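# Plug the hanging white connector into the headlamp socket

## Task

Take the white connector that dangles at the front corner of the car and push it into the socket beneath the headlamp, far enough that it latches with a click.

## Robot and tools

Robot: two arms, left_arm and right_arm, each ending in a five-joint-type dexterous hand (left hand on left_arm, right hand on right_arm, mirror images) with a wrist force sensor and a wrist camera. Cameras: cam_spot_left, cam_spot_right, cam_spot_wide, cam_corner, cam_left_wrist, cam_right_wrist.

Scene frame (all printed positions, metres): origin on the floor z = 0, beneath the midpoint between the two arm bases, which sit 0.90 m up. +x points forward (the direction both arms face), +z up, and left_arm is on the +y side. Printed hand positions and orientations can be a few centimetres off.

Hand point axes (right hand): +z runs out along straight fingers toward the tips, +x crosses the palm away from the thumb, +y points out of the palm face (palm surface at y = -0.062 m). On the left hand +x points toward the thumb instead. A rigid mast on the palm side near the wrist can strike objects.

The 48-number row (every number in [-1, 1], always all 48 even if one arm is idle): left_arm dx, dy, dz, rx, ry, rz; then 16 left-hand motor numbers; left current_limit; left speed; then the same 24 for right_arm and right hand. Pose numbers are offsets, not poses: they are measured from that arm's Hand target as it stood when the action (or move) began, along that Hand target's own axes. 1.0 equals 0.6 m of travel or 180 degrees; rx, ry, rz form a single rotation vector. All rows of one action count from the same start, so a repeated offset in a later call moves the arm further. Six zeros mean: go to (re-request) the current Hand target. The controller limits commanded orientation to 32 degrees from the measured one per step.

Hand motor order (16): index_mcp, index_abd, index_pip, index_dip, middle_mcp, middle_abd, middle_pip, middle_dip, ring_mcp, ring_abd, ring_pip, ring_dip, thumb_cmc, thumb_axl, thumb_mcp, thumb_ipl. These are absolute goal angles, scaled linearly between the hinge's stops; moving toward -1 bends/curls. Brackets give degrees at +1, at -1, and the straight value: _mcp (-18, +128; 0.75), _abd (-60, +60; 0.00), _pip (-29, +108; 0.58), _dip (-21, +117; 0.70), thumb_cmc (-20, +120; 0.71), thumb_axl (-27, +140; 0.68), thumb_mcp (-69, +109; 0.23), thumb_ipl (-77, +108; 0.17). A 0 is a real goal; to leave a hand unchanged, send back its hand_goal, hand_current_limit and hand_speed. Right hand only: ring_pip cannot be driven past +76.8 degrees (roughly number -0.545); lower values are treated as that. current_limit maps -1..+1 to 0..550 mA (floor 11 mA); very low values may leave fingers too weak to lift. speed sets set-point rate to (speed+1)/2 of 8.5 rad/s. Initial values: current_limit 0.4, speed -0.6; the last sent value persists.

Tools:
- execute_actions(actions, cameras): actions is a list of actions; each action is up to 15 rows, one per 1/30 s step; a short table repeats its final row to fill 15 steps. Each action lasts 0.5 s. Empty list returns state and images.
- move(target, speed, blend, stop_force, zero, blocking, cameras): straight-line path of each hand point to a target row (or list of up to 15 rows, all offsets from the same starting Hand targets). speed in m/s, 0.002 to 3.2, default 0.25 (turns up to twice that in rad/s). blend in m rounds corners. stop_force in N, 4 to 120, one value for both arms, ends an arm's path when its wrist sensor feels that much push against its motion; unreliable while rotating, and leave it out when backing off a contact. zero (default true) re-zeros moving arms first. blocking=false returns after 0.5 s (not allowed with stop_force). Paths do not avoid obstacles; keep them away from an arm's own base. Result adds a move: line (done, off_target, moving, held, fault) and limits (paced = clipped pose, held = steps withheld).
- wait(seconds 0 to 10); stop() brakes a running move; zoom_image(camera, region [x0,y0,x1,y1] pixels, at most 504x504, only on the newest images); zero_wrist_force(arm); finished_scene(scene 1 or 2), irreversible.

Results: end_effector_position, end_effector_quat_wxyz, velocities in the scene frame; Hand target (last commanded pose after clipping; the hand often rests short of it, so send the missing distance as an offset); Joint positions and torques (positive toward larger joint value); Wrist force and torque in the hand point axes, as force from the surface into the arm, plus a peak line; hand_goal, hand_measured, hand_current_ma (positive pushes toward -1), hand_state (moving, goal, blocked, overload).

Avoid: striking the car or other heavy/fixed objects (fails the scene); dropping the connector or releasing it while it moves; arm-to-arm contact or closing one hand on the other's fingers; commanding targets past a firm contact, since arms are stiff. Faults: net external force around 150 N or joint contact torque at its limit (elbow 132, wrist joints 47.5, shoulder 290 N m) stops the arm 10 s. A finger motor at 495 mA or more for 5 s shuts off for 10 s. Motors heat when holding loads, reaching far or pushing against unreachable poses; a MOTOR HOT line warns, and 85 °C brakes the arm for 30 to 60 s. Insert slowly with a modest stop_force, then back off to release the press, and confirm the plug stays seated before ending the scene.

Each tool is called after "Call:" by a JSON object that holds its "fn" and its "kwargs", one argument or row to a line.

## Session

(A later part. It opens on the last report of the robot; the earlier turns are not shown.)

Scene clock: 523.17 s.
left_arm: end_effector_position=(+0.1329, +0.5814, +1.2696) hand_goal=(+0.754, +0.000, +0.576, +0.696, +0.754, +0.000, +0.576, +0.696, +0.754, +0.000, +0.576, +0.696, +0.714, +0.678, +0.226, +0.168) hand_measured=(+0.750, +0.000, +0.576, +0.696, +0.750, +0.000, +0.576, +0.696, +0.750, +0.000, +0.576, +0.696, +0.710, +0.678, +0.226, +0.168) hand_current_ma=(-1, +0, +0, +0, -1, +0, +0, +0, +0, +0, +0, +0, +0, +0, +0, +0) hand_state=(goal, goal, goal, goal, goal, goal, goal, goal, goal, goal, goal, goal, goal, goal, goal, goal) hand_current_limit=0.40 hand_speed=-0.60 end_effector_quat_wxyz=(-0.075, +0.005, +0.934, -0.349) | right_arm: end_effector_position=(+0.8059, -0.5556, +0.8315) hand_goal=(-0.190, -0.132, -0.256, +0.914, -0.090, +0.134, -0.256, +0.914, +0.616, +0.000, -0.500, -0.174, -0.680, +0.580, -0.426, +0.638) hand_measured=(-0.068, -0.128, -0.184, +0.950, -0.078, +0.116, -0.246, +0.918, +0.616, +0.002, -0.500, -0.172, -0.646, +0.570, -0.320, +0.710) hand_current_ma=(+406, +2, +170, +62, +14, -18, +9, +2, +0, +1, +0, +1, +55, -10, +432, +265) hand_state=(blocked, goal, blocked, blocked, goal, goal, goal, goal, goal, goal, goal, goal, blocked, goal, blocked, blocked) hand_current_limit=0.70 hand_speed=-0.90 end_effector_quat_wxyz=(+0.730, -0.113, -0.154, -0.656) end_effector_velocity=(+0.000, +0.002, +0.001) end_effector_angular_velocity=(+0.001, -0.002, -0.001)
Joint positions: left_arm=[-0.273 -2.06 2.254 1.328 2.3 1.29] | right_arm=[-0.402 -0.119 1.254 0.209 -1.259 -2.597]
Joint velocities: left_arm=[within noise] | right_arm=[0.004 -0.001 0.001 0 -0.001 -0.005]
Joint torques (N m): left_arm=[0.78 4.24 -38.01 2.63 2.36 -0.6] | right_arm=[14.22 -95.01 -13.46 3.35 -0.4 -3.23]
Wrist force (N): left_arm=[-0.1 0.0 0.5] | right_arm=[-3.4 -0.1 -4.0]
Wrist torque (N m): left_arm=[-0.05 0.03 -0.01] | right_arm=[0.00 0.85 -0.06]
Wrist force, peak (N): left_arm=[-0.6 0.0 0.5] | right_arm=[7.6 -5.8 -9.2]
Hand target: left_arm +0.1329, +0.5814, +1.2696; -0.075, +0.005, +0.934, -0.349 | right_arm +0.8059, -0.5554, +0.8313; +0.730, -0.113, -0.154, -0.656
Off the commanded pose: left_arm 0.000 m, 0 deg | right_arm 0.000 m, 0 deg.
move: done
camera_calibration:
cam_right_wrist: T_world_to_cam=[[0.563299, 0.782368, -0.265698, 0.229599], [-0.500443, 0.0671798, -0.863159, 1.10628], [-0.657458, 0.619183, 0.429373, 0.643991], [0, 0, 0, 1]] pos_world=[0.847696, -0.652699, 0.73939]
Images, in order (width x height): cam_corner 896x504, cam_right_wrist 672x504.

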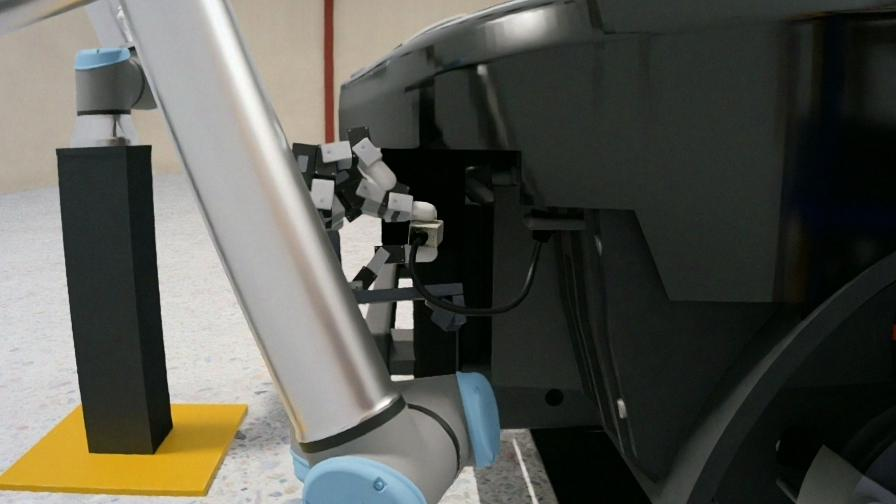

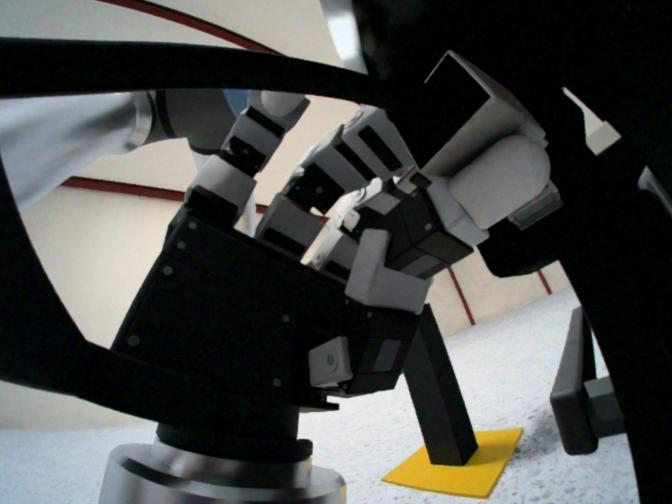

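Call:
{"fn": "move", "kwargs": {
  "target": [0,0,0,0,0,0,0.754,0,0.576,0.696,0.754,0,0.576,0.696,0.754,0,0.576,0.696,0.714,0.678,0.226,0.168,0.4,-0.6,0.0852,0.1040,-0.3143,-0.0186,0.1210,-0.0335,-0.19,-0.133,-0.2555,0.913,-0.09,0.133,-0.2555,0.913,0.616,0,-0.5,-0.174,-0.68,0.58,-0.427,0.638,0.7,-0.9],
  "speed": 0.2
}}

Call:
{"fn": "move", "kwargs": {
  "target": [0,0,0,0,0,0,0.754,0,0.576,0.696,0.754,0,0.576,0.696,0.754,0,0.576,0.696,0.714,0.678,0.226,0.168,0.4,-0.6,-0.0372,0.0303,-0.1712,0,-0.5,0,-0.19,-0.133,-0.2555,0.913,-0.09,0.133,-0.2555,0.913,0.616,0,-0.5,-0.174,-0.68,0.58,-0.427,0.638,0.7,-0.9],
  "speed": 0.2
}}

Call:
{"fn": "move", "kwargs": {
  "target": [0,0,0,0,0,0,0.754,0,0.576,0.696,0.754,0,0.576,0.696,0.754,0,0.576,0.696,0.714,0.678,0.226,0.168,0.4,-0.6,-0.1755,0.0202,0.0298,0,0,0,-0.19,-0.133,-0.2555,0.913,-0.09,0.133,-0.2555,0.913,0.616,0,-0.5,-0.174,-0.68,0.58,-0.427,0.638,0.7,-0.9],
  "speed": 0.1,
  "cameras": ["cam_right_wrist", "cam_corner"]
}}

Call:
{"fn": "zoom_image", "kwargs": {
  "camera": "cam_right_wrist",
  "region": [340, 30, 600, 260]
}}

Scene clock: 597.80 s.
left_arm: end_effector_position=(+0.1329, +0.5814, +1.2696) hand_goal=(+0.754, +0.000, +0.576, +0.696, +0.754, +0.000, +0.576, +0.696, +0.754, +0.000, +0.576, +0.696, +0.714, +0.678, +0.226, +0.168) hand_measured=(+0.750, +0.000, +0.576, +0.696, +0.750, +0.000, +0.576, +0.696, +0.750, +0.000, +0.576, +0.696, +0.710, +0.678, +0.226, +0.168) hand_current_ma=(-1, +0, +0, +0, -1, +0, +0, +0, +0, +0, +0, +0, +0, +0, +0, +0) hand_state=(goal, goal, goal, goal, goal, goal, goal, goal, goal, goal, goal, goal, goal, goal, goal, goal) hand_current_limit=0.40 hand_speed=-0.60 end_effector_quat_wxyz=(-0.075, +0.005, +0.934, -0.349) | right_arm: end_effector_position=(+0.8869, -0.6644, +0.6778) hand_goal=(-0.190, -0.132, -0.256, +0.914, -0.090, +0.134, -0.256, +0.914, +0.616, +0.000, -0.500, -0.174, -0.680, +0.580, -0.426, +0.638) hand_measured=(-0.112, -0.112, -0.216, +0.938, -0.068, +0.134, -0.238, +0.922, +0.616, +0.002, -0.500, -0.172, -0.698, +0.572, -0.320, +0.710) hand_current_ma=(+212, +20, +69, +32, +31, +0, +22, +7, +0, +1, +0, +1, -21, -8, +432, +265) hand_state=(blocked, goal, blocked, blocked, blocked, goal, goal, goal, goal, goal, goal, goal, goal, goal, blocked, blocked) hand_current_limit=0.70 hand_speed=-0.90 end_effector_quat_wxyz=(+0.707, +0.000, +0.000, -0.707)
Joint positions: left_arm=[-0.273 -2.06 2.254 1.328 2.3 1.29] | right_arm=[-0.385 0.302 0.654 0.615 -1.571 -2.757]
Joint torques (N m): left_arm=[0.52 4.24 -37.69 2.48 2.62 -0.87] | right_arm=[-9.37 -92.67 -32.43 6.12 -1.25 3.71]
Wrist force (N): left_arm=[0.1 0.1 0.5] | right_arm=[-3.2 -0.5 -5.1]
Wrist torque (N m): left_arm=[-0.04 0.00 0.01] | right_arm=[-0.03 0.82 -0.20]
Wrist force, peak (N): left_arm=[0.0 -0.3 0.8] | right_arm=[-2.9 0.0 -6.6]
Hand target: left_arm +0.1329, +0.5814, +1.2696; -0.075, +0.005, +0.934, -0.349 | right_arm +0.8869, -0.6646, +0.6778; +0.707, +0.000, +0.001, -0.707
Off the commanded pose: left_arm 0.000 m, 0 deg | right_arm 0.000 m, 0 deg.
move: done

Scene clock: 602.23 s.
left_arm: end_effector_position=(+0.1329, +0.5814, +1.2696) hand_goal=(+0.754, +0.000, +0.576, +0.696, +0.754, +0.000, +0.576, +0.696, +0.754, +0.000, +0.576, +0.696, +0.714, +0.678, +0.226, +0.168) hand_measured=(+0.750, +0.000, +0.576, +0.696, +0.750, +0.000, +0.576, +0.696, +0.750, +0.000, +0.576, +0.696, +0.710, +0.678, +0.226, +0.168) hand_current_ma=(-1, +0, +0, +0, -1, +0, +0, +0, +0, +0, +0, +0, +0, +0, +0, +0) hand_state=(goal, goal, goal, goal, goal, goal, goal, goal, goal, goal, goal, goal, goal, goal, goal, goal) hand_current_limit=0.40 hand_speed=-0.60 end_effector_quat_wxyz=(-0.075, +0.005, +0.934, -0.349) | right_arm: end_effector_position=(+0.9050, -0.6421, +0.5752) hand_goal=(-0.190, -0.132, -0.256, +0.914, -0.090, +0.134, -0.256, +0.914, +0.616, +0.000, -0.500, -0.174, -0.680, +0.580, -0.426, +0.638) hand_measured=(-0.068, -0.120, -0.186, +0.948, -0.082, +0.126, -0.250, +0.920, +0.616, +0.002, -0.500, -0.172, -0.610, +0.592, -0.320, +0.710) hand_current_ma=(+401, +9, +159, +57, +6, -5, +5, +3, +0, +1, +0, +1, +168, +17, +432, +265) hand_state=(blocked, goal, blocked, blocked, goal, goal, goal, goal, goal, goal, goal, goal, blocked, goal, blocked, blocked) hand_current_limit=0.70 hand_speed=-0.90 end_effector_quat_wxyz=(+0.500, -0.500, -0.500, -0.500) end_effector_velocity=(+0.000, +0.000, +0.000) end_effector_angular_velocity=(-0.003, -0.002, +0.001)
Joint positions: left_arm=[-0.273 -2.06 2.254 1.328 2.3 1.29] | right_arm=[-0.589 -0.228 1.3 -1.07 -0.589 -1.572]
Joint velocities: left_arm=[within noise] | right_arm=[0 0 0 -0.005 -0.001 0.003]
Joint torques (N m): left_arm=[0.44 4.06 -38.17 2.51 2.48 -0.85] | right_arm=[-6.45 -101.59 -22.7 -1.48 -1.19 2.96]
Wrist force (N): left_arm=[0.2 0.0 0.6] | right_arm=[-5.0 0.6 -2.8]
Wrist torque (N m): left_arm=[-0.06 -0.01 0.02] | right_arm=[0.22 0.67 0.29]
Wrist force, peak (N): left_arm=[0.2 -0.1 0.7] | right_arm=[-4.2 0.1 -6.0]
Hand target: left_arm +0.1329, +0.5814, +1.2696; -0.075, +0.005, +0.934, -0.349 | right_arm +0.9050, -0.6422, +0.5751; +0.500, -0.500, -0.500, -0.500
Off the commanded pose: left_arm 0.000 m, 0 deg | right_arm 0.000 m, 0 deg.
move: done

Scene clock: 603.63 s.
left_arm: end_effector_position=(+0.1329, +0.5814, +1.2696) hand_goal=(+0.754, +0.000, +0.576, +0.696, +0.754, +0.000, +0.576, +0.696, +0.754, +0.000, +0.576, +0.696, +0.714, +0.678, +0.226, +0.168) hand_measured=(+0.750, +0.000, +0.576, +0.696, +0.750, +0.000, +0.576, +0.696, +0.750, +0.000, +0.576, +0.696, +0.710, +0.678, +0.226, +0.168) hand_current_ma=(-1, +0, +0, +0, -1, +0, +0, +0, +0, +0, +0, +0, +0, +0, +0, +0) hand_state=(goal, goal, goal, goal, goal, goal, goal, goal, goal, goal, goal, goal, goal, goal, goal, goal) hand_current_limit=0.40 hand_speed=-0.60 end_effector_quat_wxyz=(-0.075, +0.005, +0.934, -0.349) | right_arm: end_effector_position=(+0.9172, -0.6241, +0.4698) hand_goal=(-0.190, -0.132, -0.256, +0.914, -0.090, +0.134, -0.256, +0.914, +0.616, +0.000, -0.500, -0.174, -0.680, +0.580, -0.426, +0.638) hand_measured=(-0.076, -0.114, -0.204, +0.940, -0.068, +0.126, -0.242, +0.920, +0.616, +0.002, -0.500, -0.172, -0.652, +0.582, -0.322, +0.702) hand_current_ma=(+365, +17, +105, +38, +31, -6, +16, +4, +0, +1, +0, +1, +43, +1, +426, +222) hand_state=(blocked, goal, blocked, blocked, blocked, goal, goal, goal, goal, goal, goal, goal, blocked, goal, blocked, blocked) hand_current_limit=0.70 hand_speed=-0.90 end_effector_quat_wxyz=(+0.500, -0.500, -0.500, -0.500) end_effector_velocity=(-0.001, +0.000, +0.002) end_effector_angular_velocity=(+0.001, +0.002, -0.002)
Joint positions: left_arm=[-0.273 -2.06 2.254 1.328 2.3 1.29] | right_arm=[-0.564 -0.063 1.155 -1.09 -0.564 -1.572]
Joint velocities: left_arm=[within noise] | right_arm=[0 -0.003 0.005 0 0.002 0]
Joint torques (N m): left_arm=[0.91 4.87 -38.15 2.54 2.49 -0.79] | right_arm=[-9.3 -123.25 -6.9 2.89 -1.24 -1.92]
Wrist force (N): left_arm=[0.0 -0.1 0.6] | right_arm=[-2.3 0.8 -2.0]
Wrist torque (N m): left_arm=[-0.07 0.02 0.00] | right_arm=[0.22 0.44 0.20]
Wrist force, peak (N): left_arm=[-0.1 0.1 0.8] | right_arm=[-4.5 0.6 -2.6]
Hand target: left_arm +0.1329, +0.5814, +1.2696; -0.075, +0.005, +0.934, -0.349 | right_arm +0.9171, -0.6242, +0.4698; +0.500, -0.500, -0.500, -0.500
Off the commanded pose: left_arm 0.000 m, 0 deg | right_arm 0.000 m, 0 deg.
move: done
camera_calibration:
cam_right_wrist: T_world_to_cam=[[0.637892, -0.00216891, -0.770123, -0.196557], [-0.521299, -0.737287, -0.429715, 0.167855], [-0.566869, 0.675576, -0.47144, 1.29019], [0, 0, 0, 1]] pos_world=[0.944252, -0.748289, 0.529003]
Images, in order (width x height): cam_corner 896x504, cam_right_wrist 672x504.

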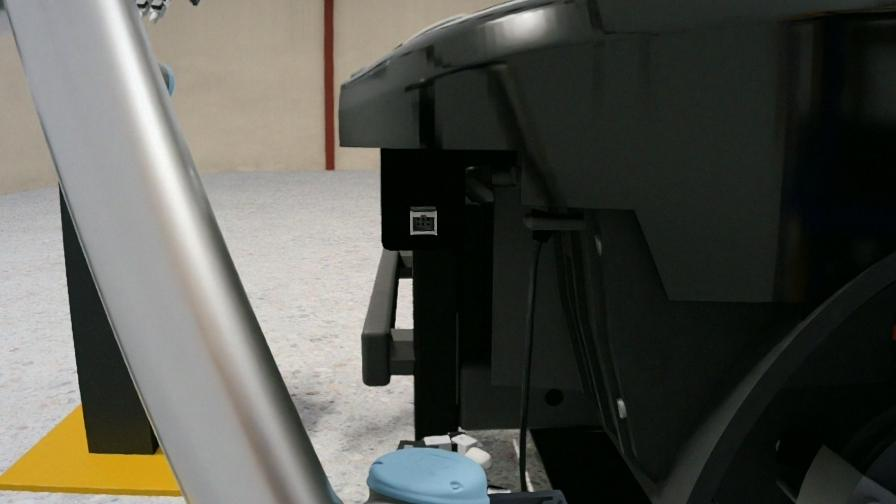

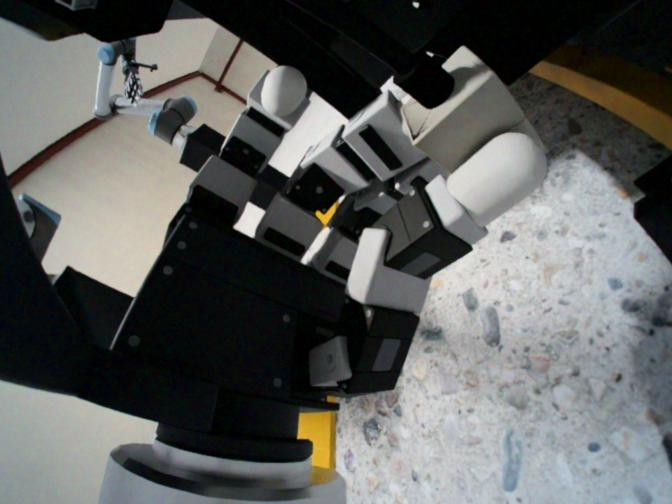

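Scaled by 1.938 from the camera's 672x504 image, which has a finer 960x720 frame.

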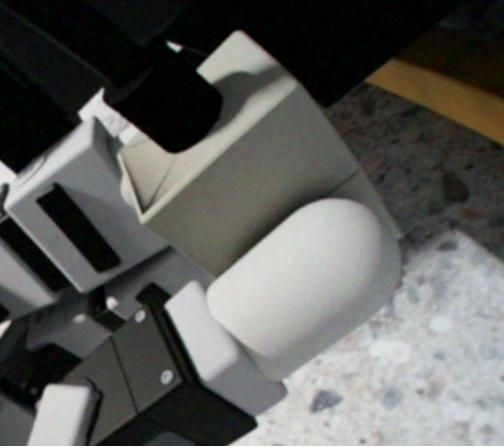

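Call:
{"fn": "move", "kwargs": {
  "target": [0,0,0,0,0,0,0.754,0,0.576,0.696,0.754,0,0.576,0.696,0.754,0,0.576,0.696,0.714,0.678,0.226,0.168,0.4,-0.6,0,0,0,0,0,0,-0.1,-0.133,-0.2555,0.913,-0.03,0.133,-0.2555,0.913,0.616,0,-0.5,-0.174,-0.68,0.64,-0.37,0.638,0.5,-0.9],
  "cameras": ["cam_right_wrist"]
}}

Scene clock: 632.57 s.
left_arm: end_effector_position=(+0.1329, +0.5814, +1.2696) hand_goal=(+0.754, +0.000, +0.576, +0.696, +0.754, +0.000, +0.576, +0.696, +0.754, +0.000, +0.576, +0.696, +0.714, +0.678, +0.226, +0.168) hand_measured=(+0.750, +0.000, +0.576, +0.696, +0.750, +0.000, +0.576, +0.696, +0.750, +0.000, +0.576, +0.696, +0.710, +0.678, +0.226, +0.168) hand_current_ma=(-1, +0, +0, +0, -1, +0, +0, +0, +0, +0, +0, +0, +0, +0, +0, +0) hand_state=(goal, goal, goal, goal, goal, goal, goal, goal, goal, goal, goal, goal, goal, goal, goal, goal) hand_current_limit=0.40 hand_speed=-0.60 end_effector_quat_wxyz=(-0.075, +0.005, +0.934, -0.349) | right_arm: end_effector_position=(+0.9171, -0.6242, +0.4698) hand_goal=(-0.100, -0.132, -0.256, +0.914, -0.030, +0.134, -0.256, +0.914, +0.616, +0.000, -0.500, -0.174, -0.680, +0.640, -0.370, +0.638) hand_measured=(-0.052, -0.114, -0.206, +0.938, -0.034, +0.126, -0.254, +0.916, +0.616, +0.002, -0.500, -0.172, -0.670, +0.638, -0.322, +0.680) hand_current_ma=(+99, +17, +95, +34, -2, -4, +1, +1, +0, +1, +0, +1, +9, -1, +135, +116) hand_state=(blocked, goal, blocked, blocked, goal, goal, goal, goal, goal, goal, goal, goal, goal, goal, blocked, blocked) hand_current_limit=0.50 hand_speed=-0.90 end_effector_quat_wxyz=(+0.500, -0.500, -0.500, -0.500)
Joint positions: left_arm=[-0.273 -2.06 2.254 1.328 2.3 1.29] | right_arm=[-0.564 -0.063 1.155 -1.09 -0.565 -1.572]
Joint torques (N m): left_arm=[0 4.57 -38.23 2.44 2.67 -0.92] | right_arm=[-12.79 -126.85 -7.72 2.9 -1.75 -3.15]
Wrist force (N): left_arm=[-0.1 0.2 0.1] | right_arm=[-2.2 1.0 -1.9]
Wrist torque (N m): left_arm=[0.01 0.02 -0.01] | right_arm=[0.25 0.43 0.23]
Wrist force, peak (N): left_arm=[0.0 0.3 0.9] | right_arm=[-2.8 0.4 -2.2]
Hand target: left_arm +0.1329, +0.5814, +1.2696; -0.075, +0.005, +0.934, -0.349 | right_arm +0.9171, -0.6242, +0.4698; +0.500, -0.500, -0.500, -0.500
Off the commanded pose: left_arm 0.000 m, 0 deg | right_arm 0.000 m, 0 deg.
move: done
camera_calibration:
cam_right_wrist: T_world_to_cam=[[0.637932, -0.0021125, -0.77009, -0.196506], [-0.521293, -0.737236, -0.429809, 0.167811], [-0.56683, 0.675632, -0.471408, 1.29018], [0, 0, 0, 1]] pos_world=[0.944152, -0.748388, 0.529002]
Images, in order (width x height): cam_right_wrist 672x504.

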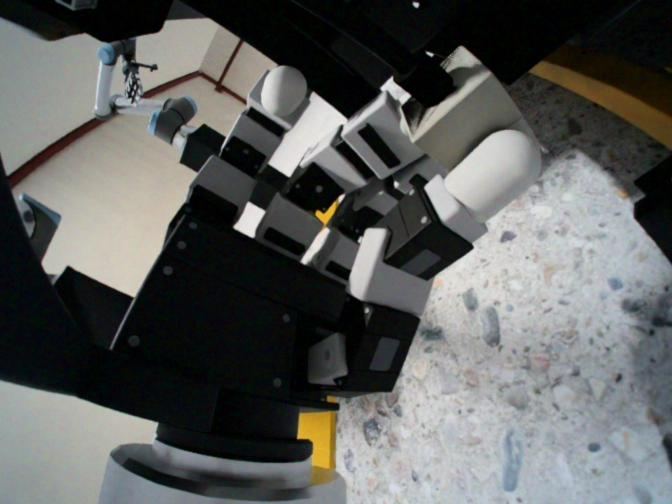

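Call:
{"fn": "move", "kwargs": {
  "target": [0,0,0,0,0,0,0.754,0,0.576,0.696,0.754,0,0.576,0.696,0.754,0,0.576,0.696,0.714,0.678,0.226,0.168,0.4,-0.6,0,0,0,0,0,0,0.0,-0.133,-0.2555,0.913,0.0,0.133,-0.2555,0.913,0.616,0,-0.5,-0.174,-0.675,0.678,-0.3,0.638,0.5,-0.92],
  "cameras": ["cam_right_wrist"]
}}

Call:
{"fn": "move", "kwargs": {
  "target": [0,0,0,0,0,0,0.754,0,0.576,0.696,0.754,0,0.576,0.696,0.754,0,0.576,0.696,0.714,0.678,0.226,0.168,0.4,-0.6,0,0,0,0,0,0,0.0685,-0.133,-0.2555,0.913,0.0685,0.133,-0.2555,0.913,0.616,0,-0.5,-0.174,-0.671,0.678,-0.247,0.638,0.4,-0.85],
  "cameras": ["cam_right_wrist","cam_corner"]
}}

Scene clock: 637.13 s.
left_arm: end_effector_position=(+0.1329, +0.5814, +1.2696) hand_goal=(+0.754, +0.000, +0.576, +0.696, +0.754, +0.000, +0.576, +0.696, +0.754, +0.000, +0.576, +0.696, +0.714, +0.678, +0.226, +0.168) hand_measured=(+0.750, +0.000, +0.576, +0.696, +0.750, +0.000, +0.576, +0.696, +0.750, +0.000, +0.576, +0.696, +0.710, +0.678, +0.226, +0.168) hand_current_ma=(-1, +0, +0, +0, -1, +0, +0, +0, +0, +0, +0, +0, +0, +0, +0, +0) hand_state=(goal, goal, goal, goal, goal, goal, goal, goal, goal, goal, goal, goal, goal, goal, goal, goal) hand_current_limit=0.40 hand_speed=-0.60 end_effector_quat_wxyz=(-0.075, +0.005, +0.934, -0.349) | right_arm: end_effector_position=(+0.9171, -0.6242, +0.4698) hand_goal=(+0.000, -0.132, -0.256, +0.914, +0.000, +0.134, -0.256, +0.914, +0.616, +0.000, -0.500, -0.174, -0.674, +0.678, -0.300, +0.638) hand_measured=(+0.000, -0.114, -0.250, +0.918, -0.002, +0.128, -0.256, +0.916, +0.616, +0.002, -0.500, -0.172, -0.670, +0.678, -0.300, +0.642) hand_current_ma=(+0, +17, +5, +2, -1, -3, +0, +1, +0, +1, +0, +1, +3, +0, +0, +4) hand_state=(goal, goal, goal, goal, goal, goal, goal, goal, goal, goal, goal, goal, goal, goal, goal, goal) hand_current_limit=0.50 hand_speed=-0.92 end_effector_quat_wxyz=(+0.500, -0.500, -0.500, -0.500)
Joint positions: left_arm=[-0.273 -2.06 2.254 1.328 2.3 1.29] | right_arm=[-0.564 -0.063 1.155 -1.09 -0.565 -1.572]
Joint torques (N m): left_arm=[0.95 4.28 -38.04 2.41 2.61 -0.93] | right_arm=[-13.73 -127.74 -7.8 2.55 -1.78 -2.78]
Wrist force (N): left_arm=[0.0 0.0 0.8] | right_arm=[-1.7 1.1 -1.7]
Wrist torque (N m): left_arm=[-0.06 0.02 -0.01] | right_arm=[0.26 0.36 0.23]
Wrist force, peak (N): left_arm=[-0.1 0.4 0.7] | right_arm=[-2.2 1.2 -2.3]
Hand target: left_arm +0.1329, +0.5814, +1.2696; -0.075, +0.005, +0.934, -0.349 | right_arm +0.9171, -0.6242, +0.4698; +0.500, -0.500, -0.500, -0.500
Off the commanded pose: left_arm 0.000 m, 0 deg | right_arm 0.000 m, 0 deg.
move: done
camera_calibration:
cam_right_wrist: T_world_to_cam=[[0.637968, -0.00215526, -0.77006, -0.196588], [-0.521322, -0.737201, -0.429834, 0.167877], [-0.566763, 0.67567, -0.471434, 1.29016], [0, 0, 0, 1]] pos_world=[0.944152, -0.748388, 0.529002]
Images, in order (width x height): cam_right_wrist 672x504.

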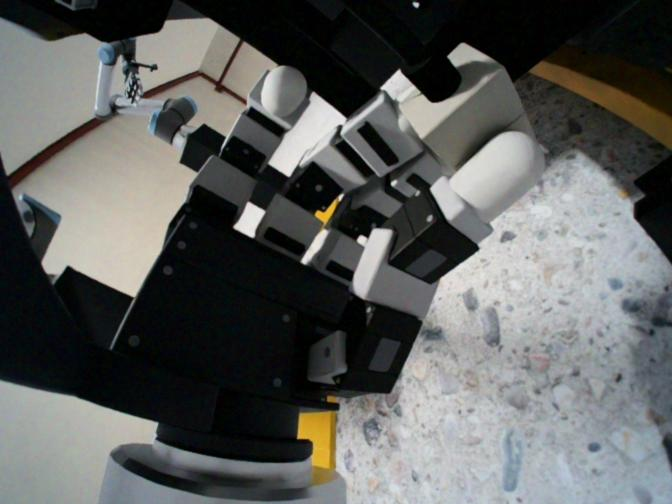

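Scene clock: 637.63 s.
left_arm: end_effector_position=(+0.1329, +0.5814, +1.2696) hand_goal=(+0.754, +0.000, +0.576, +0.696, +0.754, +0.000, +0.576, +0.696, +0.754, +0.000, +0.576, +0.696, +0.714, +0.678, +0.226, +0.168) hand_measured=(+0.750, +0.000, +0.576, +0.696, +0.750, +0.000, +0.576, +0.696, +0.750, +0.000, +0.576, +0.696, +0.710, +0.678, +0.226, +0.168) hand_current_ma=(-1, +0, +0, +0, -1, +0, +0, +0, +0, +0, +0, +0, +0, +0, +0, +0) hand_state=(goal, goal, goal, goal, goal, goal, goal, goal, goal, goal, goal, goal, goal, goal, goal, goal) hand_current_limit=0.40 hand_speed=-0.60 end_effector_quat_wxyz=(-0.075, +0.005, +0.934, -0.349) | right_arm: end_effector_position=(+0.9171, -0.6242, +0.4698) hand_goal=(+0.068, -0.132, -0.256, +0.914, +0.068, +0.134, -0.256, +0.914, +0.616, +0.000, -0.500, -0.174, -0.670, +0.678, -0.246, +0.638) hand_measured=(+0.066, -0.114, -0.250, +0.916, +0.064, +0.130, -0.256, +0.916, +0.616, +0.002, -0.500, -0.172, -0.664, +0.678, -0.248, +0.640) hand_current_ma=(+0, +17, +3, +1, -3, -3, +0, +1, +0, +1, +0, +1, +4, +0, -2, +1) hand_state=(goal, goal, goal, goal, goal, goal, goal, goal, goal, goal, goal, goal, goal, goal, goal, goal) hand_current_limit=0.40 hand_speed=-0.85 end_effector_quat_wxyz=(+0.500, -0.500, -0.500, -0.500)
Joint positions: left_arm=[-0.273 -2.06 2.254 1.328 2.3 1.29] | right_arm=[-0.564 -0.063 1.155 -1.09 -0.565 -1.572]
Joint torques (N m): left_arm=[0.59 4.54 -38.1 2.43 2.55 -0.95] | right_arm=[-11.41 -126.34 -8.18 2.52 -1.96 -2.8]
Wrist force (N): left_arm=[0.1 0.1 0.4] | right_arm=[-2.3 0.6 -1.8]
Wrist torque (N m): left_arm=[-0.01 0.00 0.01] | right_arm=[0.20 0.41 0.19]
Wrist force, peak (N): left_arm=[0.1 0.1 0.8] | right_arm=[-2.3 0.6 -1.9]
Hand target: left_arm +0.1329, +0.5814, +1.2696; -0.075, +0.005, +0.934, -0.349 | right_arm +0.9171, -0.6242, +0.4698; +0.500, -0.500, -0.500, -0.500
Off the commanded pose: left_arm 0.000 m, 0 deg | right_arm 0.000 m, 0 deg.
move: done
camera_calibration:
cam_right_wrist: T_world_to_cam=[[0.637968, -0.00215526, -0.77006, -0.196588], [-0.521322, -0.737201, -0.429834, 0.167877], [-0.566763, 0.67567, -0.471434, 1.29016], [0, 0, 0, 1]] pos_world=[0.944152, -0.748388, 0.529002]
Images, in order (width x height): cam_corner 896x504, cam_right_wrist 672x504.

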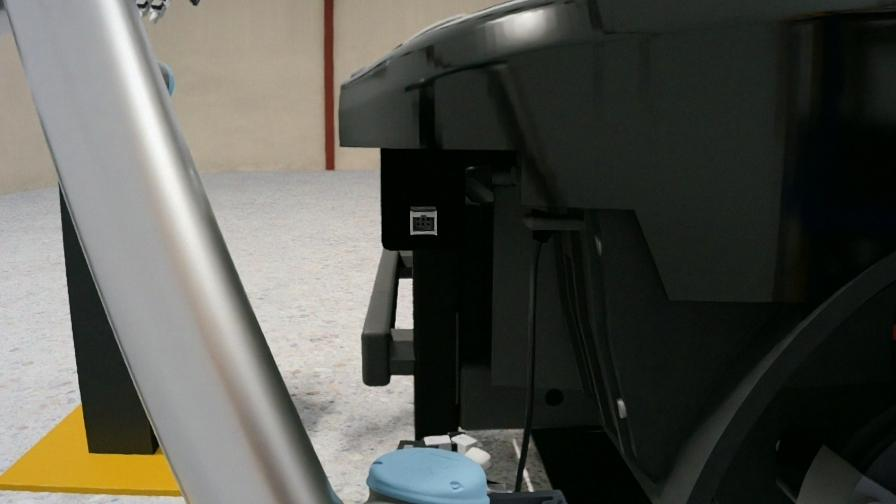

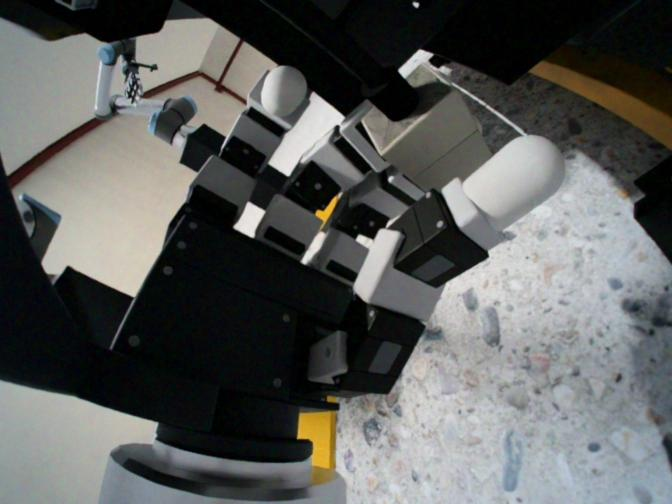

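Call:
{"fn": "wait", "kwargs": {
  "seconds": 1.5,
  "cameras": ["cam_right_wrist"]
}}

Call:
{"fn": "zoom_image", "kwargs": {
  "camera": "cam_right_wrist",
  "region": [320, 20, 600, 230]
}}

Scene clock: 640.87 s.
left_arm: end_effector_position=(+0.1329, +0.5814, +1.2696) hand_goal=(+0.754, +0.000, +0.576, +0.696, +0.754, +0.000, +0.576, +0.696, +0.754, +0.000, +0.576, +0.696, +0.714, +0.678, +0.226, +0.168) hand_measured=(+0.750, +0.000, +0.576, +0.696, +0.750, +0.000, +0.576, +0.696, +0.750, +0.000, +0.576, +0.696, +0.710, +0.678, +0.226, +0.168) hand_current_ma=(-1, +0, +0, +0, -1, +0, +0, +0, +0, +0, +0, +0, +0, +0, +0, +0) hand_state=(goal, goal, goal, goal, goal, goal, goal, goal, goal, goal, goal, goal, goal, goal, goal, goal) hand_current_limit=0.40 hand_speed=-0.60 end_effector_quat_wxyz=(-0.075, +0.005, +0.934, -0.349) | right_arm: end_effector_position=(+0.9171, -0.6242, +0.4698) hand_goal=(+0.068, -0.132, -0.256, +0.914, +0.068, +0.134, -0.256, +0.914, +0.616, +0.000, -0.500, -0.174, -0.670, +0.678, -0.246, +0.638) hand_measured=(+0.066, -0.114, -0.250, +0.916, +0.064, +0.130, -0.256, +0.916, +0.616, +0.002, -0.500, -0.172, -0.664, +0.678, -0.248, +0.640) hand_current_ma=(+0, +17, +3, +1, -3, -3, +0, +1, +0, +1, +0, +1, +4, +0, -2, +1) hand_state=(goal, goal, goal, goal, goal, goal, goal, goal, goal, goal, goal, goal, goal, goal, goal, goal) hand_current_limit=0.40 hand_speed=-0.85 end_effector_quat_wxyz=(+0.500, -0.500, -0.500, -0.500)
Joint positions: left_arm=[-0.273 -2.06 2.254 1.328 2.3 1.29] | right_arm=[-0.564 -0.063 1.155 -1.09 -0.565 -1.572]
Joint torques (N m): left_arm=[0.68 3.79 -38.28 2.21 2.65 -0.83] | right_arm=[-9.92 -124.8 -8.99 2.43 -1.95 -2.55]
Wrist force (N): left_arm=[-0.1 0.1 0.6] | right_arm=[-1.9 0.8 -1.8]
Wrist torque (N m): left_arm=[-0.04 0.02 -0.01] | right_arm=[0.23 0.36 0.22]
Wrist force, peak (N): left_arm=[0.2 -0.2 1.0] | right_arm=[-2.2 1.1 -2.1]
Hand target: left_arm +0.1329, +0.5814, +1.2696; -0.075, +0.005, +0.934, -0.349 | right_arm +0.9171, -0.6242, +0.4698; +0.500, -0.500, -0.500, -0.500
Off the commanded pose: left_arm 0.000 m, 0 deg | right_arm 0.000 m, 0 deg.
wait: 1.50 s; at rest from the start
camera_calibration:
cam_right_wrist: T_world_to_cam=[[0.637968, -0.00215526, -0.77006, -0.196588], [-0.521322, -0.737201, -0.429834, 0.167877], [-0.566763, 0.67567, -0.471434, 1.29016], [0, 0, 0, 1]] pos_world=[0.944152, -0.748388, 0.529002]
Images, in order (width x height): cam_right_wrist 672x504.

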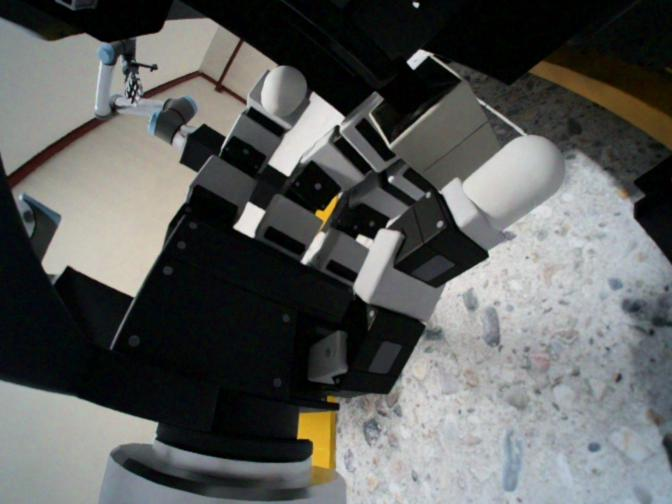

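Scaled by 1.800 from the camera's 672x504 image, which has a finer 960x720 frame.

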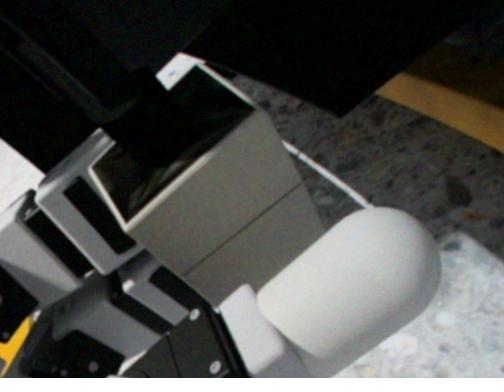

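Call:
{"fn": "wait", "kwargs": {
  "seconds": 0.1,
  "cameras": ["cam_right_wrist","cam_corner"]
}}

Call:
{"fn": "zoom_image", "kwargs": {
  "camera": "cam_right_wrist",
  "region": [340, 20, 540, 170]
}}

Call:
{"fn": "zoom_image", "kwargs": {
  "camera": "cam_corner",
  "region": [360, 380, 600, 504]
}}

Scene clock: 651.40 s.
left_arm: end_effector_position=(+0.1329, +0.5814, +1.2696) hand_goal=(+0.754, +0.000, +0.576, +0.696, +0.754, +0.000, +0.576, +0.696, +0.754, +0.000, +0.576, +0.696, +0.714, +0.678, +0.226, +0.168) hand_measured=(+0.750, +0.000, +0.576, +0.696, +0.750, +0.000, +0.576, +0.696, +0.750, +0.000, +0.576, +0.696, +0.710, +0.678, +0.226, +0.168) hand_current_ma=(-1, +0, +0, +0, -1, +0, +0, +0, +0, +0, +0, +0, +0, +0, +0, +0) hand_state=(goal, goal, goal, goal, goal, goal, goal, goal, goal, goal, goal, goal, goal, goal, goal, goal) hand_current_limit=0.40 hand_speed=-0.60 end_effector_quat_wxyz=(-0.075, +0.005, +0.934, -0.349) | right_arm: end_effector_position=(+0.9171, -0.6242, +0.4698) hand_goal=(+0.068, -0.132, -0.256, +0.914, +0.068, +0.134, -0.256, +0.914, +0.616, +0.000, -0.500, -0.174, -0.670, +0.678, -0.246, +0.638) hand_measured=(+0.066, -0.114, -0.250, +0.916, +0.064, +0.130, -0.256, +0.916, +0.616, +0.002, -0.500, -0.172, -0.664, +0.678, -0.248, +0.640) hand_current_ma=(+0, +17, +3, +1, -3, -3, +0, +1, +0, +1, +0, +1, +4, +0, -2, +1) hand_state=(goal, goal, goal, goal, goal, goal, goal, goal, goal, goal, goal, goal, goal, goal, goal, goal) hand_current_limit=0.40 hand_speed=-0.85 end_effector_quat_wxyz=(+0.500, -0.500, -0.500, -0.500)
Joint positions: left_arm=[-0.273 -2.06 2.254 1.328 2.3 1.29] | right_arm=[-0.564 -0.063 1.155 -1.09 -0.565 -1.572]
Joint torques (N m): left_arm=[0.17 3.45 -37.76 2.4 2.6 -0.9] | right_arm=[-11.92 -122.43 -8.83 2.21 -1.62 -1.97]
Wrist force (N): left_arm=[0.2 0.2 0.6] | right_arm=[-1.9 0.8 -1.8]
Wrist torque (N m): left_arm=[-0.02 -0.01 0.02] | right_arm=[0.22 0.35 0.23]
Wrist force, peak (N): left_arm=[0.1 0.3 0.8] | right_arm=[-2.4 1.0 -2.0]
Hand target: left_arm +0.1329, +0.5814, +1.2696; -0.075, +0.005, +0.934, -0.349 | right_arm +0.9171, -0.6242, +0.4698; +0.500, -0.500, -0.500, -0.500
Off the commanded pose: left_arm 0.000 m, 0 deg | right_arm 0.000 m, 0 deg.
wait: 0.10 s; at rest from the start
camera_calibration:
cam_right_wrist: T_world_to_cam=[[0.637968, -0.00215526, -0.77006, -0.196588], [-0.521322, -0.737201, -0.429834, 0.167877], [-0.566763, 0.67567, -0.471434, 1.29016], [0, 0, 0, 1]] pos_world=[0.944152, -0.748388, 0.529002]
Images, in order (width x height): cam_corner 896x504, cam_right_wrist 672x504.

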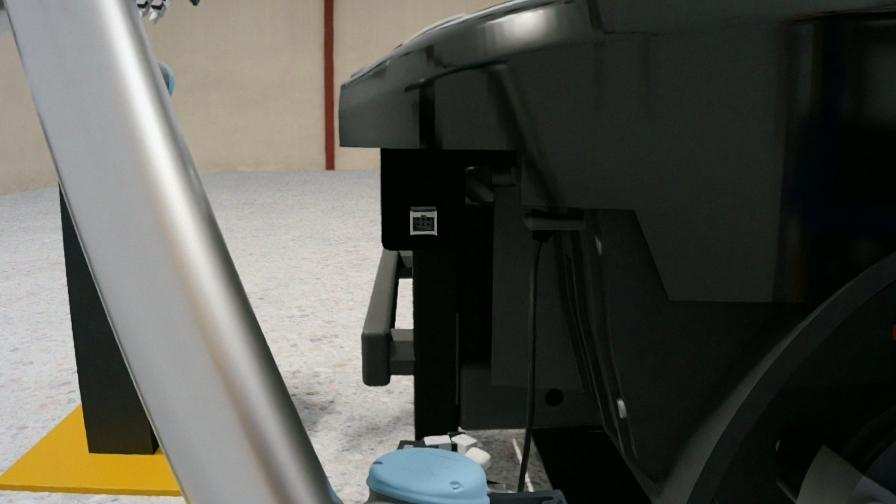

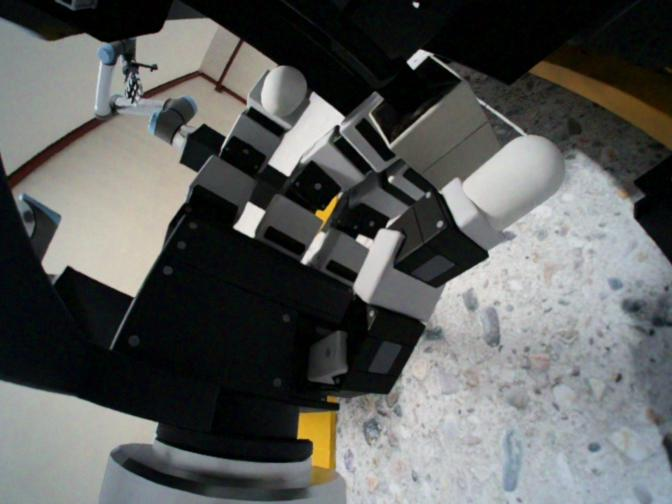

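Scaled by 2.520 from the camera's 672x504 image, which has a finer 960x720 frame.

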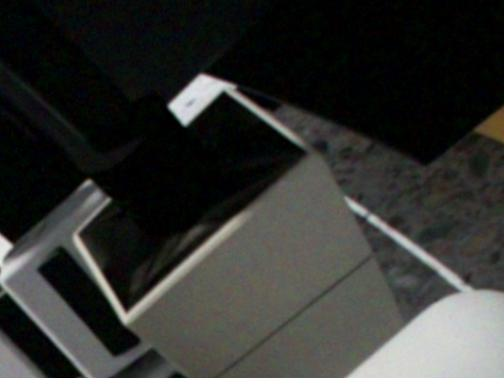

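Scaled by 2.100 from the camera's 896x504 image, which has a finer 1280x720 frame.

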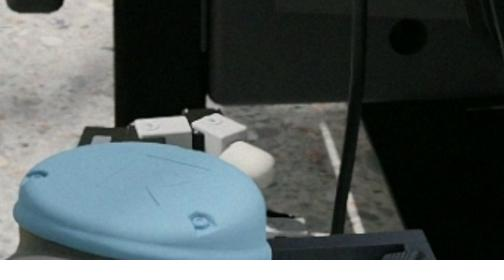

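Call:
{"fn": "move", "kwargs": {
  "target": [0,0,0,0,0,0,0.754,0,0.576,0.696,0.754,0,0.576,0.696,0.754,0,0.576,0.696,0.714,0.678,0.226,0.168,0.4,-0.6,0,0,0,0,0,0,0.15,-0.133,-0.2555,0.913,0.15,0.133,-0.2555,0.913,0.616,0,-0.5,-0.174,-0.671,0.678,-0.1,0.638,0.4,-0.85],
  "cameras": ["cam_right_wrist"]
}}

Call:
{"fn": "zoom_image", "kwargs": {
  "camera": "cam_right_wrist",
  "region": [340, 20, 540, 170]
}}

Scene clock: 674.43 s.
left_arm: end_effector_position=(+0.1329, +0.5814, +1.2696) hand_goal=(+0.754, +0.000, +0.576, +0.696, +0.754, +0.000, +0.576, +0.696, +0.754, +0.000, +0.576, +0.696, +0.714, +0.678, +0.226, +0.168) hand_measured=(+0.750, +0.000, +0.576, +0.696, +0.750, +0.000, +0.576, +0.696, +0.750, +0.000, +0.576, +0.696, +0.710, +0.678, +0.226, +0.168) hand_current_ma=(-1, +0, +0, +0, -1, +0, +0, +0, +0, +0, +0, +0, +0, +0, +0, +0) hand_state=(goal, goal, goal, goal, goal, goal, goal, goal, goal, goal, goal, goal, goal, goal, goal, goal) hand_current_limit=0.40 hand_speed=-0.60 end_effector_quat_wxyz=(-0.075, +0.005, +0.934, -0.349) | right_arm: end_effector_position=(+0.9171, -0.6242, +0.4698) hand_goal=(+0.150, -0.132, -0.256, +0.914, +0.150, +0.134, -0.256, +0.914, +0.616, +0.000, -0.500, -0.174, -0.670, +0.678, -0.100, +0.638) hand_measured=(+0.148, -0.114, -0.250, +0.916, +0.146, +0.130, -0.256, +0.916, +0.616, +0.002, -0.500, -0.172, -0.664, +0.678, -0.102, +0.640) hand_current_ma=(-1, +17, +3, +1, -3, -3, +0, +1, +0, +1, +0, +1, +4, +0, -2, +1) hand_state=(goal, goal, goal, goal, goal, goal, goal, goal, goal, goal, goal, goal, goal, goal, goal, goal) hand_current_limit=0.40 hand_speed=-0.85 end_effector_quat_wxyz=(+0.500, -0.500, -0.500, -0.500)
Joint positions: left_arm=[-0.273 -2.06 2.254 1.328 2.3 1.29] | right_arm=[-0.564 -0.063 1.155 -1.09 -0.565 -1.572]
Joint torques (N m): left_arm=[1.22 3.41 -38.16 2.26 2.63 -0.87] | right_arm=[-9.48 -120.27 -10.02 2.15 -1.78 -1.36]
Wrist force (N): left_arm=[0.2 0.1 0.2] | right_arm=[-2.0 0.5 -1.6]
Wrist torque (N m): left_arm=[0.00 -0.01 0.01] | right_arm=[0.17 0.36 0.21]
Wrist force, peak (N): left_arm=[0.1 0.3 1.0] | right_arm=[-2.4 1.0 -2.0]
Hand target: left_arm +0.1329, +0.5814, +1.2696; -0.075, +0.005, +0.934, -0.349 | right_arm +0.9171, -0.6242, +0.4698; +0.500, -0.500, -0.500, -0.500
Off the commanded pose: left_arm 0.000 m, 0 deg | right_arm 0.000 m, 0 deg.
move: done
camera_calibration:
cam_right_wrist: T_world_to_cam=[[0.637968, -0.00215526, -0.77006, -0.196588], [-0.521322, -0.737201, -0.429834, 0.167877], [-0.566763, 0.67567, -0.471434, 1.29016], [0, 0, 0, 1]] pos_world=[0.944152, -0.748388, 0.529002]
Images, in order (width x height): cam_right_wrist 672x504.

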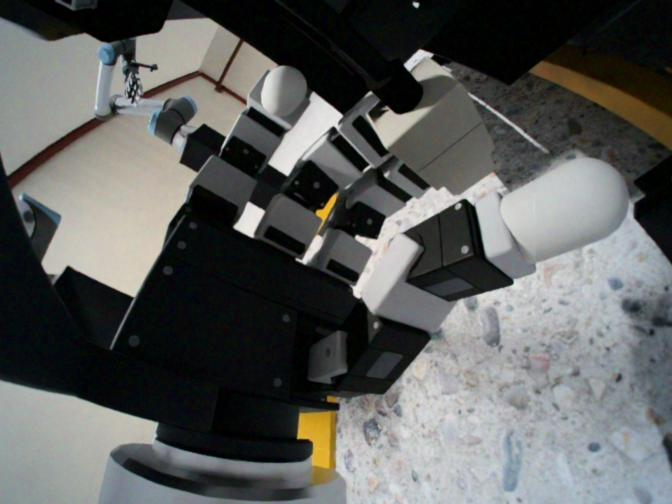

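Scaled by 2.520 from the camera's 672x504 image, which has a finer 960x720 frame.

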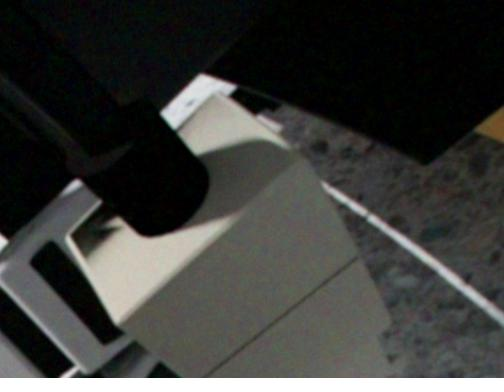

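Call:
{"fn": "wait", "kwargs": {
  "seconds": 0.1,
  "cameras": ["cam_right_wrist","cam_corner","cam_spot_right","cam_spot_wide"]
}}

Call:
{"fn": "zoom_image", "kwargs": {
  "camera": "cam_right_wrist",
  "region": [340, 20, 540, 170]
}}

Call:
{"fn": "zoom_image", "kwargs": {
  "camera": "cam_corner",
  "region": [420, 220, 600, 504]
}}

Scene clock: 679.73 s.
left_arm: end_effector_position=(+0.1329, +0.5814, +1.2696) hand_goal=(+0.754, +0.000, +0.576, +0.696, +0.754, +0.000, +0.576, +0.696, +0.754, +0.000, +0.576, +0.696, +0.714, +0.678, +0.226, +0.168) hand_measured=(+0.750, +0.000, +0.576, +0.696, +0.750, +0.000, +0.576, +0.696, +0.750, +0.000, +0.576, +0.696, +0.710, +0.678, +0.226, +0.168) hand_current_ma=(-1, +0, +0, +0, -1, +0, +0, +0, +0, +0, +0, +0, +0, +0, +0, +0) hand_state=(goal, goal, goal, goal, goal, goal, goal, goal, goal, goal, goal, goal, goal, goal, goal, goal) hand_current_limit=0.40 hand_speed=-0.60 end_effector_quat_wxyz=(-0.075, +0.005, +0.934, -0.349) | right_arm: end_effector_position=(+0.9171, -0.6242, +0.4698) hand_goal=(+0.150, -0.132, -0.256, +0.914, +0.150, +0.134, -0.256, +0.914, +0.616, +0.000, -0.500, -0.174, -0.670, +0.678, -0.100, +0.638) hand_measured=(+0.148, -0.114, -0.250, +0.916, +0.146, +0.130, -0.256, +0.916, +0.616, +0.002, -0.500, -0.172, -0.664, +0.678, -0.102, +0.640) hand_current_ma=(-1, +17, +3, +1, -3, -3, +0, +1, +0, +1, +0, +1, +4, +0, -2, +1) hand_state=(goal, goal, goal, goal, goal, goal, goal, goal, goal, goal, goal, goal, goal, goal, goal, goal) hand_current_limit=0.40 hand_speed=-0.85 end_effector_quat_wxyz=(+0.500, -0.500, -0.500, -0.500)
Joint positions: left_arm=[-0.273 -2.06 2.254 1.328 2.3 1.29] | right_arm=[-0.564 -0.063 1.155 -1.09 -0.565 -1.572]
Joint torques (N m): left_arm=[1.32 4.13 -38.05 2.17 2.7 -0.88] | right_arm=[-9.89 -117.87 -10.18 1.9 -1.64 -0.96]
Wrist force (N): left_arm=[0.1 0.4 0.8] | right_arm=[-2.2 0.7 -1.6]
Wrist torque (N m): left_arm=[0.00 0.01 -0.01] | right_arm=[0.20 0.39 0.20]
Wrist force, peak (N): left_arm=[0.0 -0.1 1.0] | right_arm=[-2.1 0.8 -2.3]
Hand target: left_arm +0.1329, +0.5814, +1.2696; -0.075, +0.005, +0.934, -0.349 | right_arm +0.9171, -0.6242, +0.4698; +0.500, -0.500, -0.500, -0.500
Off the commanded pose: left_arm 0.000 m, 0 deg | right_arm 0.000 m, 0 deg.
wait: 0.10 s; at rest from the start
camera_calibration:
cam_right_wrist: T_world_to_cam=[[0.637968, -0.00215526, -0.77006, -0.196588], [-0.521322, -0.737201, -0.429834, 0.167877], [-0.566763, 0.67567, -0.471434, 1.29016], [0, 0, 0, 1]] pos_world=[0.944152, -0.748388, 0.529002]
Images, in order (width x height): cam_spot_right 896x504, cam_spot_wide 896x504, cam_corner 896x504, cam_right_wrist 672x504.

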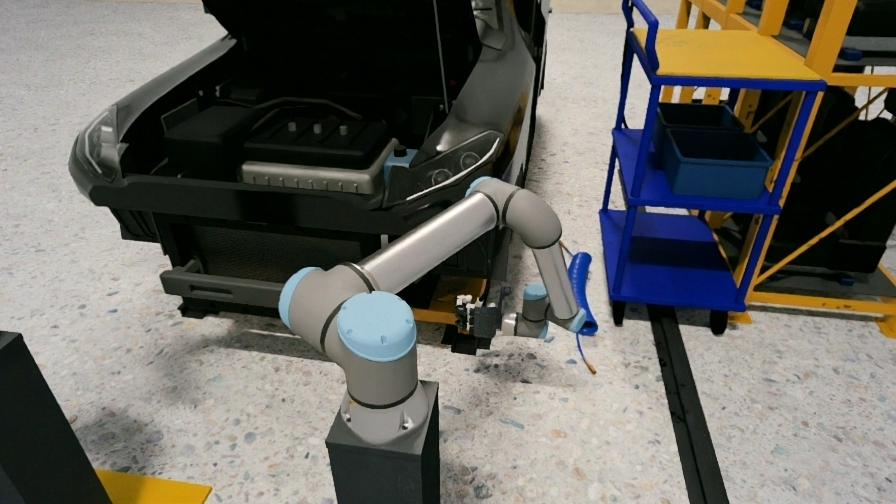

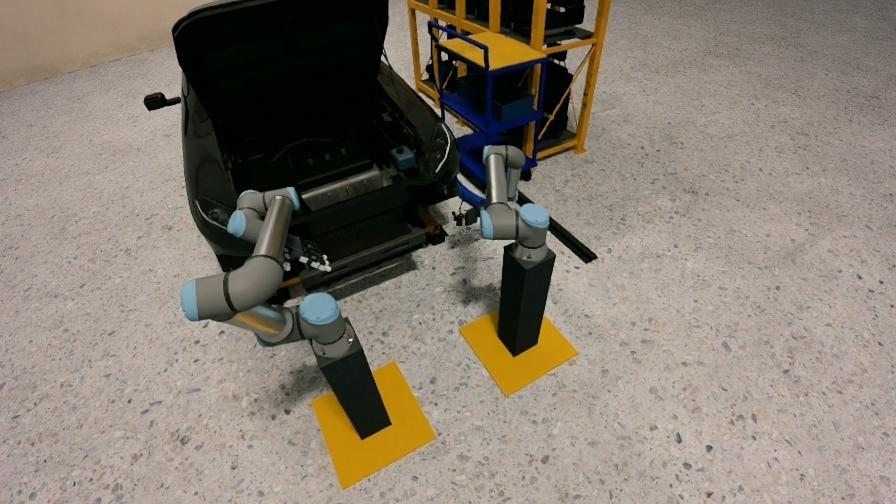

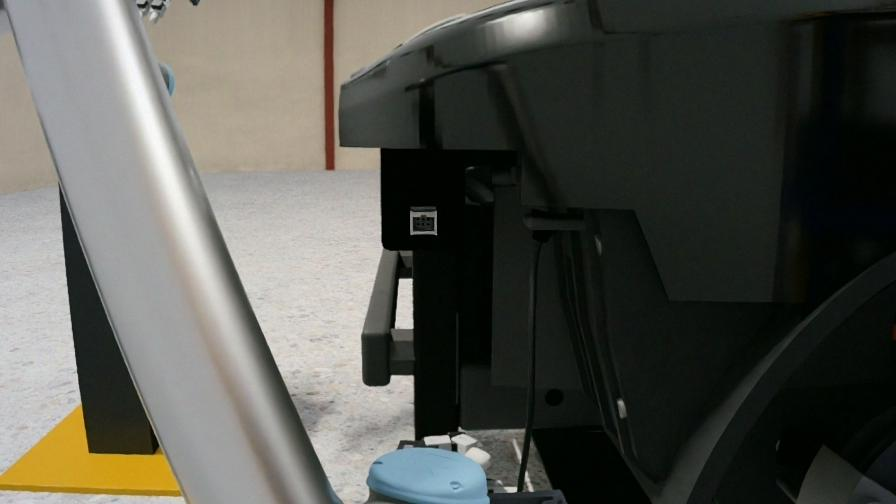

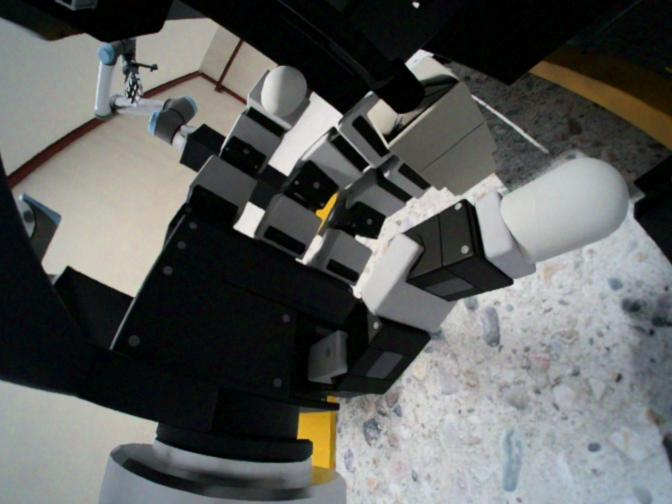

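Scaled by 2.520 from the camera's 672x504 image, which has a finer 960x720 frame.

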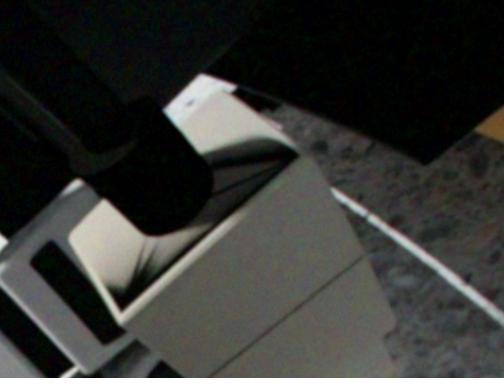

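Scaled by 1.775 from the camera's 896x504 image, which has a finer 1280x720 frame.

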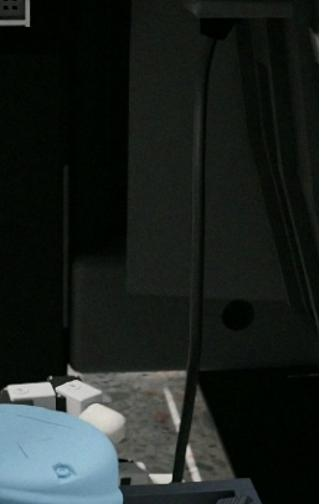

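Call:
{"fn": "wait", "kwargs": {
  "seconds": 0.1,
  "cameras": ["cam_right_wrist"]
}}

Call:
{"fn": "zoom_image", "kwargs": {
  "camera": "cam_right_wrist",
  "region": [360, 40, 560, 240]
}}

Scene clock: 693.30 s.
left_arm: end_effector_position=(+0.1329, +0.5814, +1.2696) hand_goal=(+0.754, +0.000, +0.576, +0.696, +0.754, +0.000, +0.576, +0.696, +0.754, +0.000, +0.576, +0.696, +0.714, +0.678, +0.226, +0.168) hand_measured=(+0.750, +0.000, +0.576, +0.696, +0.750, +0.000, +0.576, +0.696, +0.750, +0.000, +0.576, +0.696, +0.710, +0.678, +0.226, +0.168) hand_current_ma=(-1, +0, +0, +0, -1, +0, +0, +0, +0, +0, +0, +0, +0, +0, +0, +0) hand_state=(goal, goal, goal, goal, goal, goal, goal, goal, goal, goal, goal, goal, goal, goal, goal, goal) hand_current_limit=0.40 hand_speed=-0.60 end_effector_quat_wxyz=(-0.075, +0.005, +0.934, -0.349) | right_arm: end_effector_position=(+0.9171, -0.6242, +0.4698) hand_goal=(+0.150, -0.132, -0.256, +0.914, +0.150, +0.134, -0.256, +0.914, +0.616, +0.000, -0.500, -0.174, -0.670, +0.678, -0.100, +0.638) hand_measured=(+0.148, -0.114, -0.250, +0.916, +0.146, +0.130, -0.256, +0.916, +0.616, +0.002, -0.500, -0.172, -0.664, +0.678, -0.102, +0.640) hand_current_ma=(-1, +17, +3, +1, -3, -3, +0, +1, +0, +1, +0, +1, +4, +0, -2, +1) hand_state=(goal, goal, goal, goal, goal, goal, goal, goal, goal, goal, goal, goal, goal, goal, goal, goal) hand_current_limit=0.40 hand_speed=-0.85 end_effector_quat_wxyz=(+0.500, -0.500, -0.500, -0.500)
Joint positions: left_arm=[-0.273 -2.06 2.254 1.328 2.3 1.29] | right_arm=[-0.564 -0.063 1.155 -1.09 -0.565 -1.572]
Joint torques (N m): left_arm=[0.6 4.27 -38.38 2.25 2.52 -0.9] | right_arm=[-8.96 -114.63 -10.84 2.03 -1.43 -0.59]
Wrist force (N): left_arm=[0.2 0.3 0.5] | right_arm=[-1.9 0.8 -1.5]
Wrist torque (N m): left_arm=[0.00 -0.01 0.01] | right_arm=[0.20 0.35 0.23]
Wrist force, peak (N): left_arm=[0.1 -0.3 0.9] | right_arm=[-2.1 0.7 -2.2]
Hand target: left_arm +0.1329, +0.5814, +1.2696; -0.075, +0.005, +0.934, -0.349 | right_arm +0.9171, -0.6242, +0.4698; +0.500, -0.500, -0.500, -0.500
Off the commanded pose: left_arm 0.000 m, 0 deg | right_arm 0.000 m, 0 deg.
wait: 0.10 s; at rest from the start
camera_calibration:
cam_right_wrist: T_world_to_cam=[[0.637968, -0.00215526, -0.77006, -0.196588], [-0.521322, -0.737201, -0.429834, 0.167877], [-0.566763, 0.67567, -0.471434, 1.29016], [0, 0, 0, 1]] pos_world=[0.944152, -0.748388, 0.529002]
Images, in order (width x height): cam_right_wrist 672x504.

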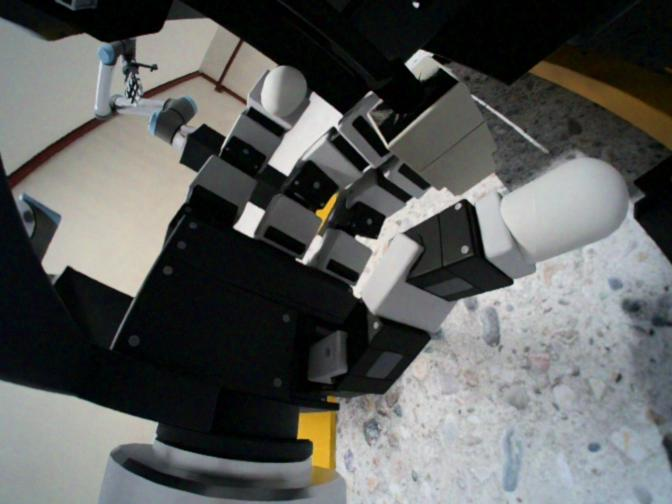

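Scaled by 2.520 from the camera's 672x504 image, which has a finer 960x720 frame.

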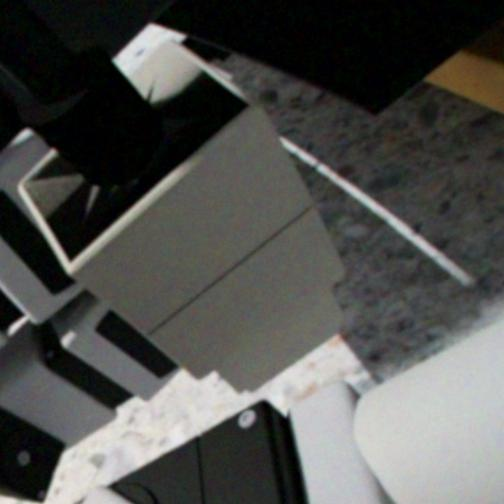

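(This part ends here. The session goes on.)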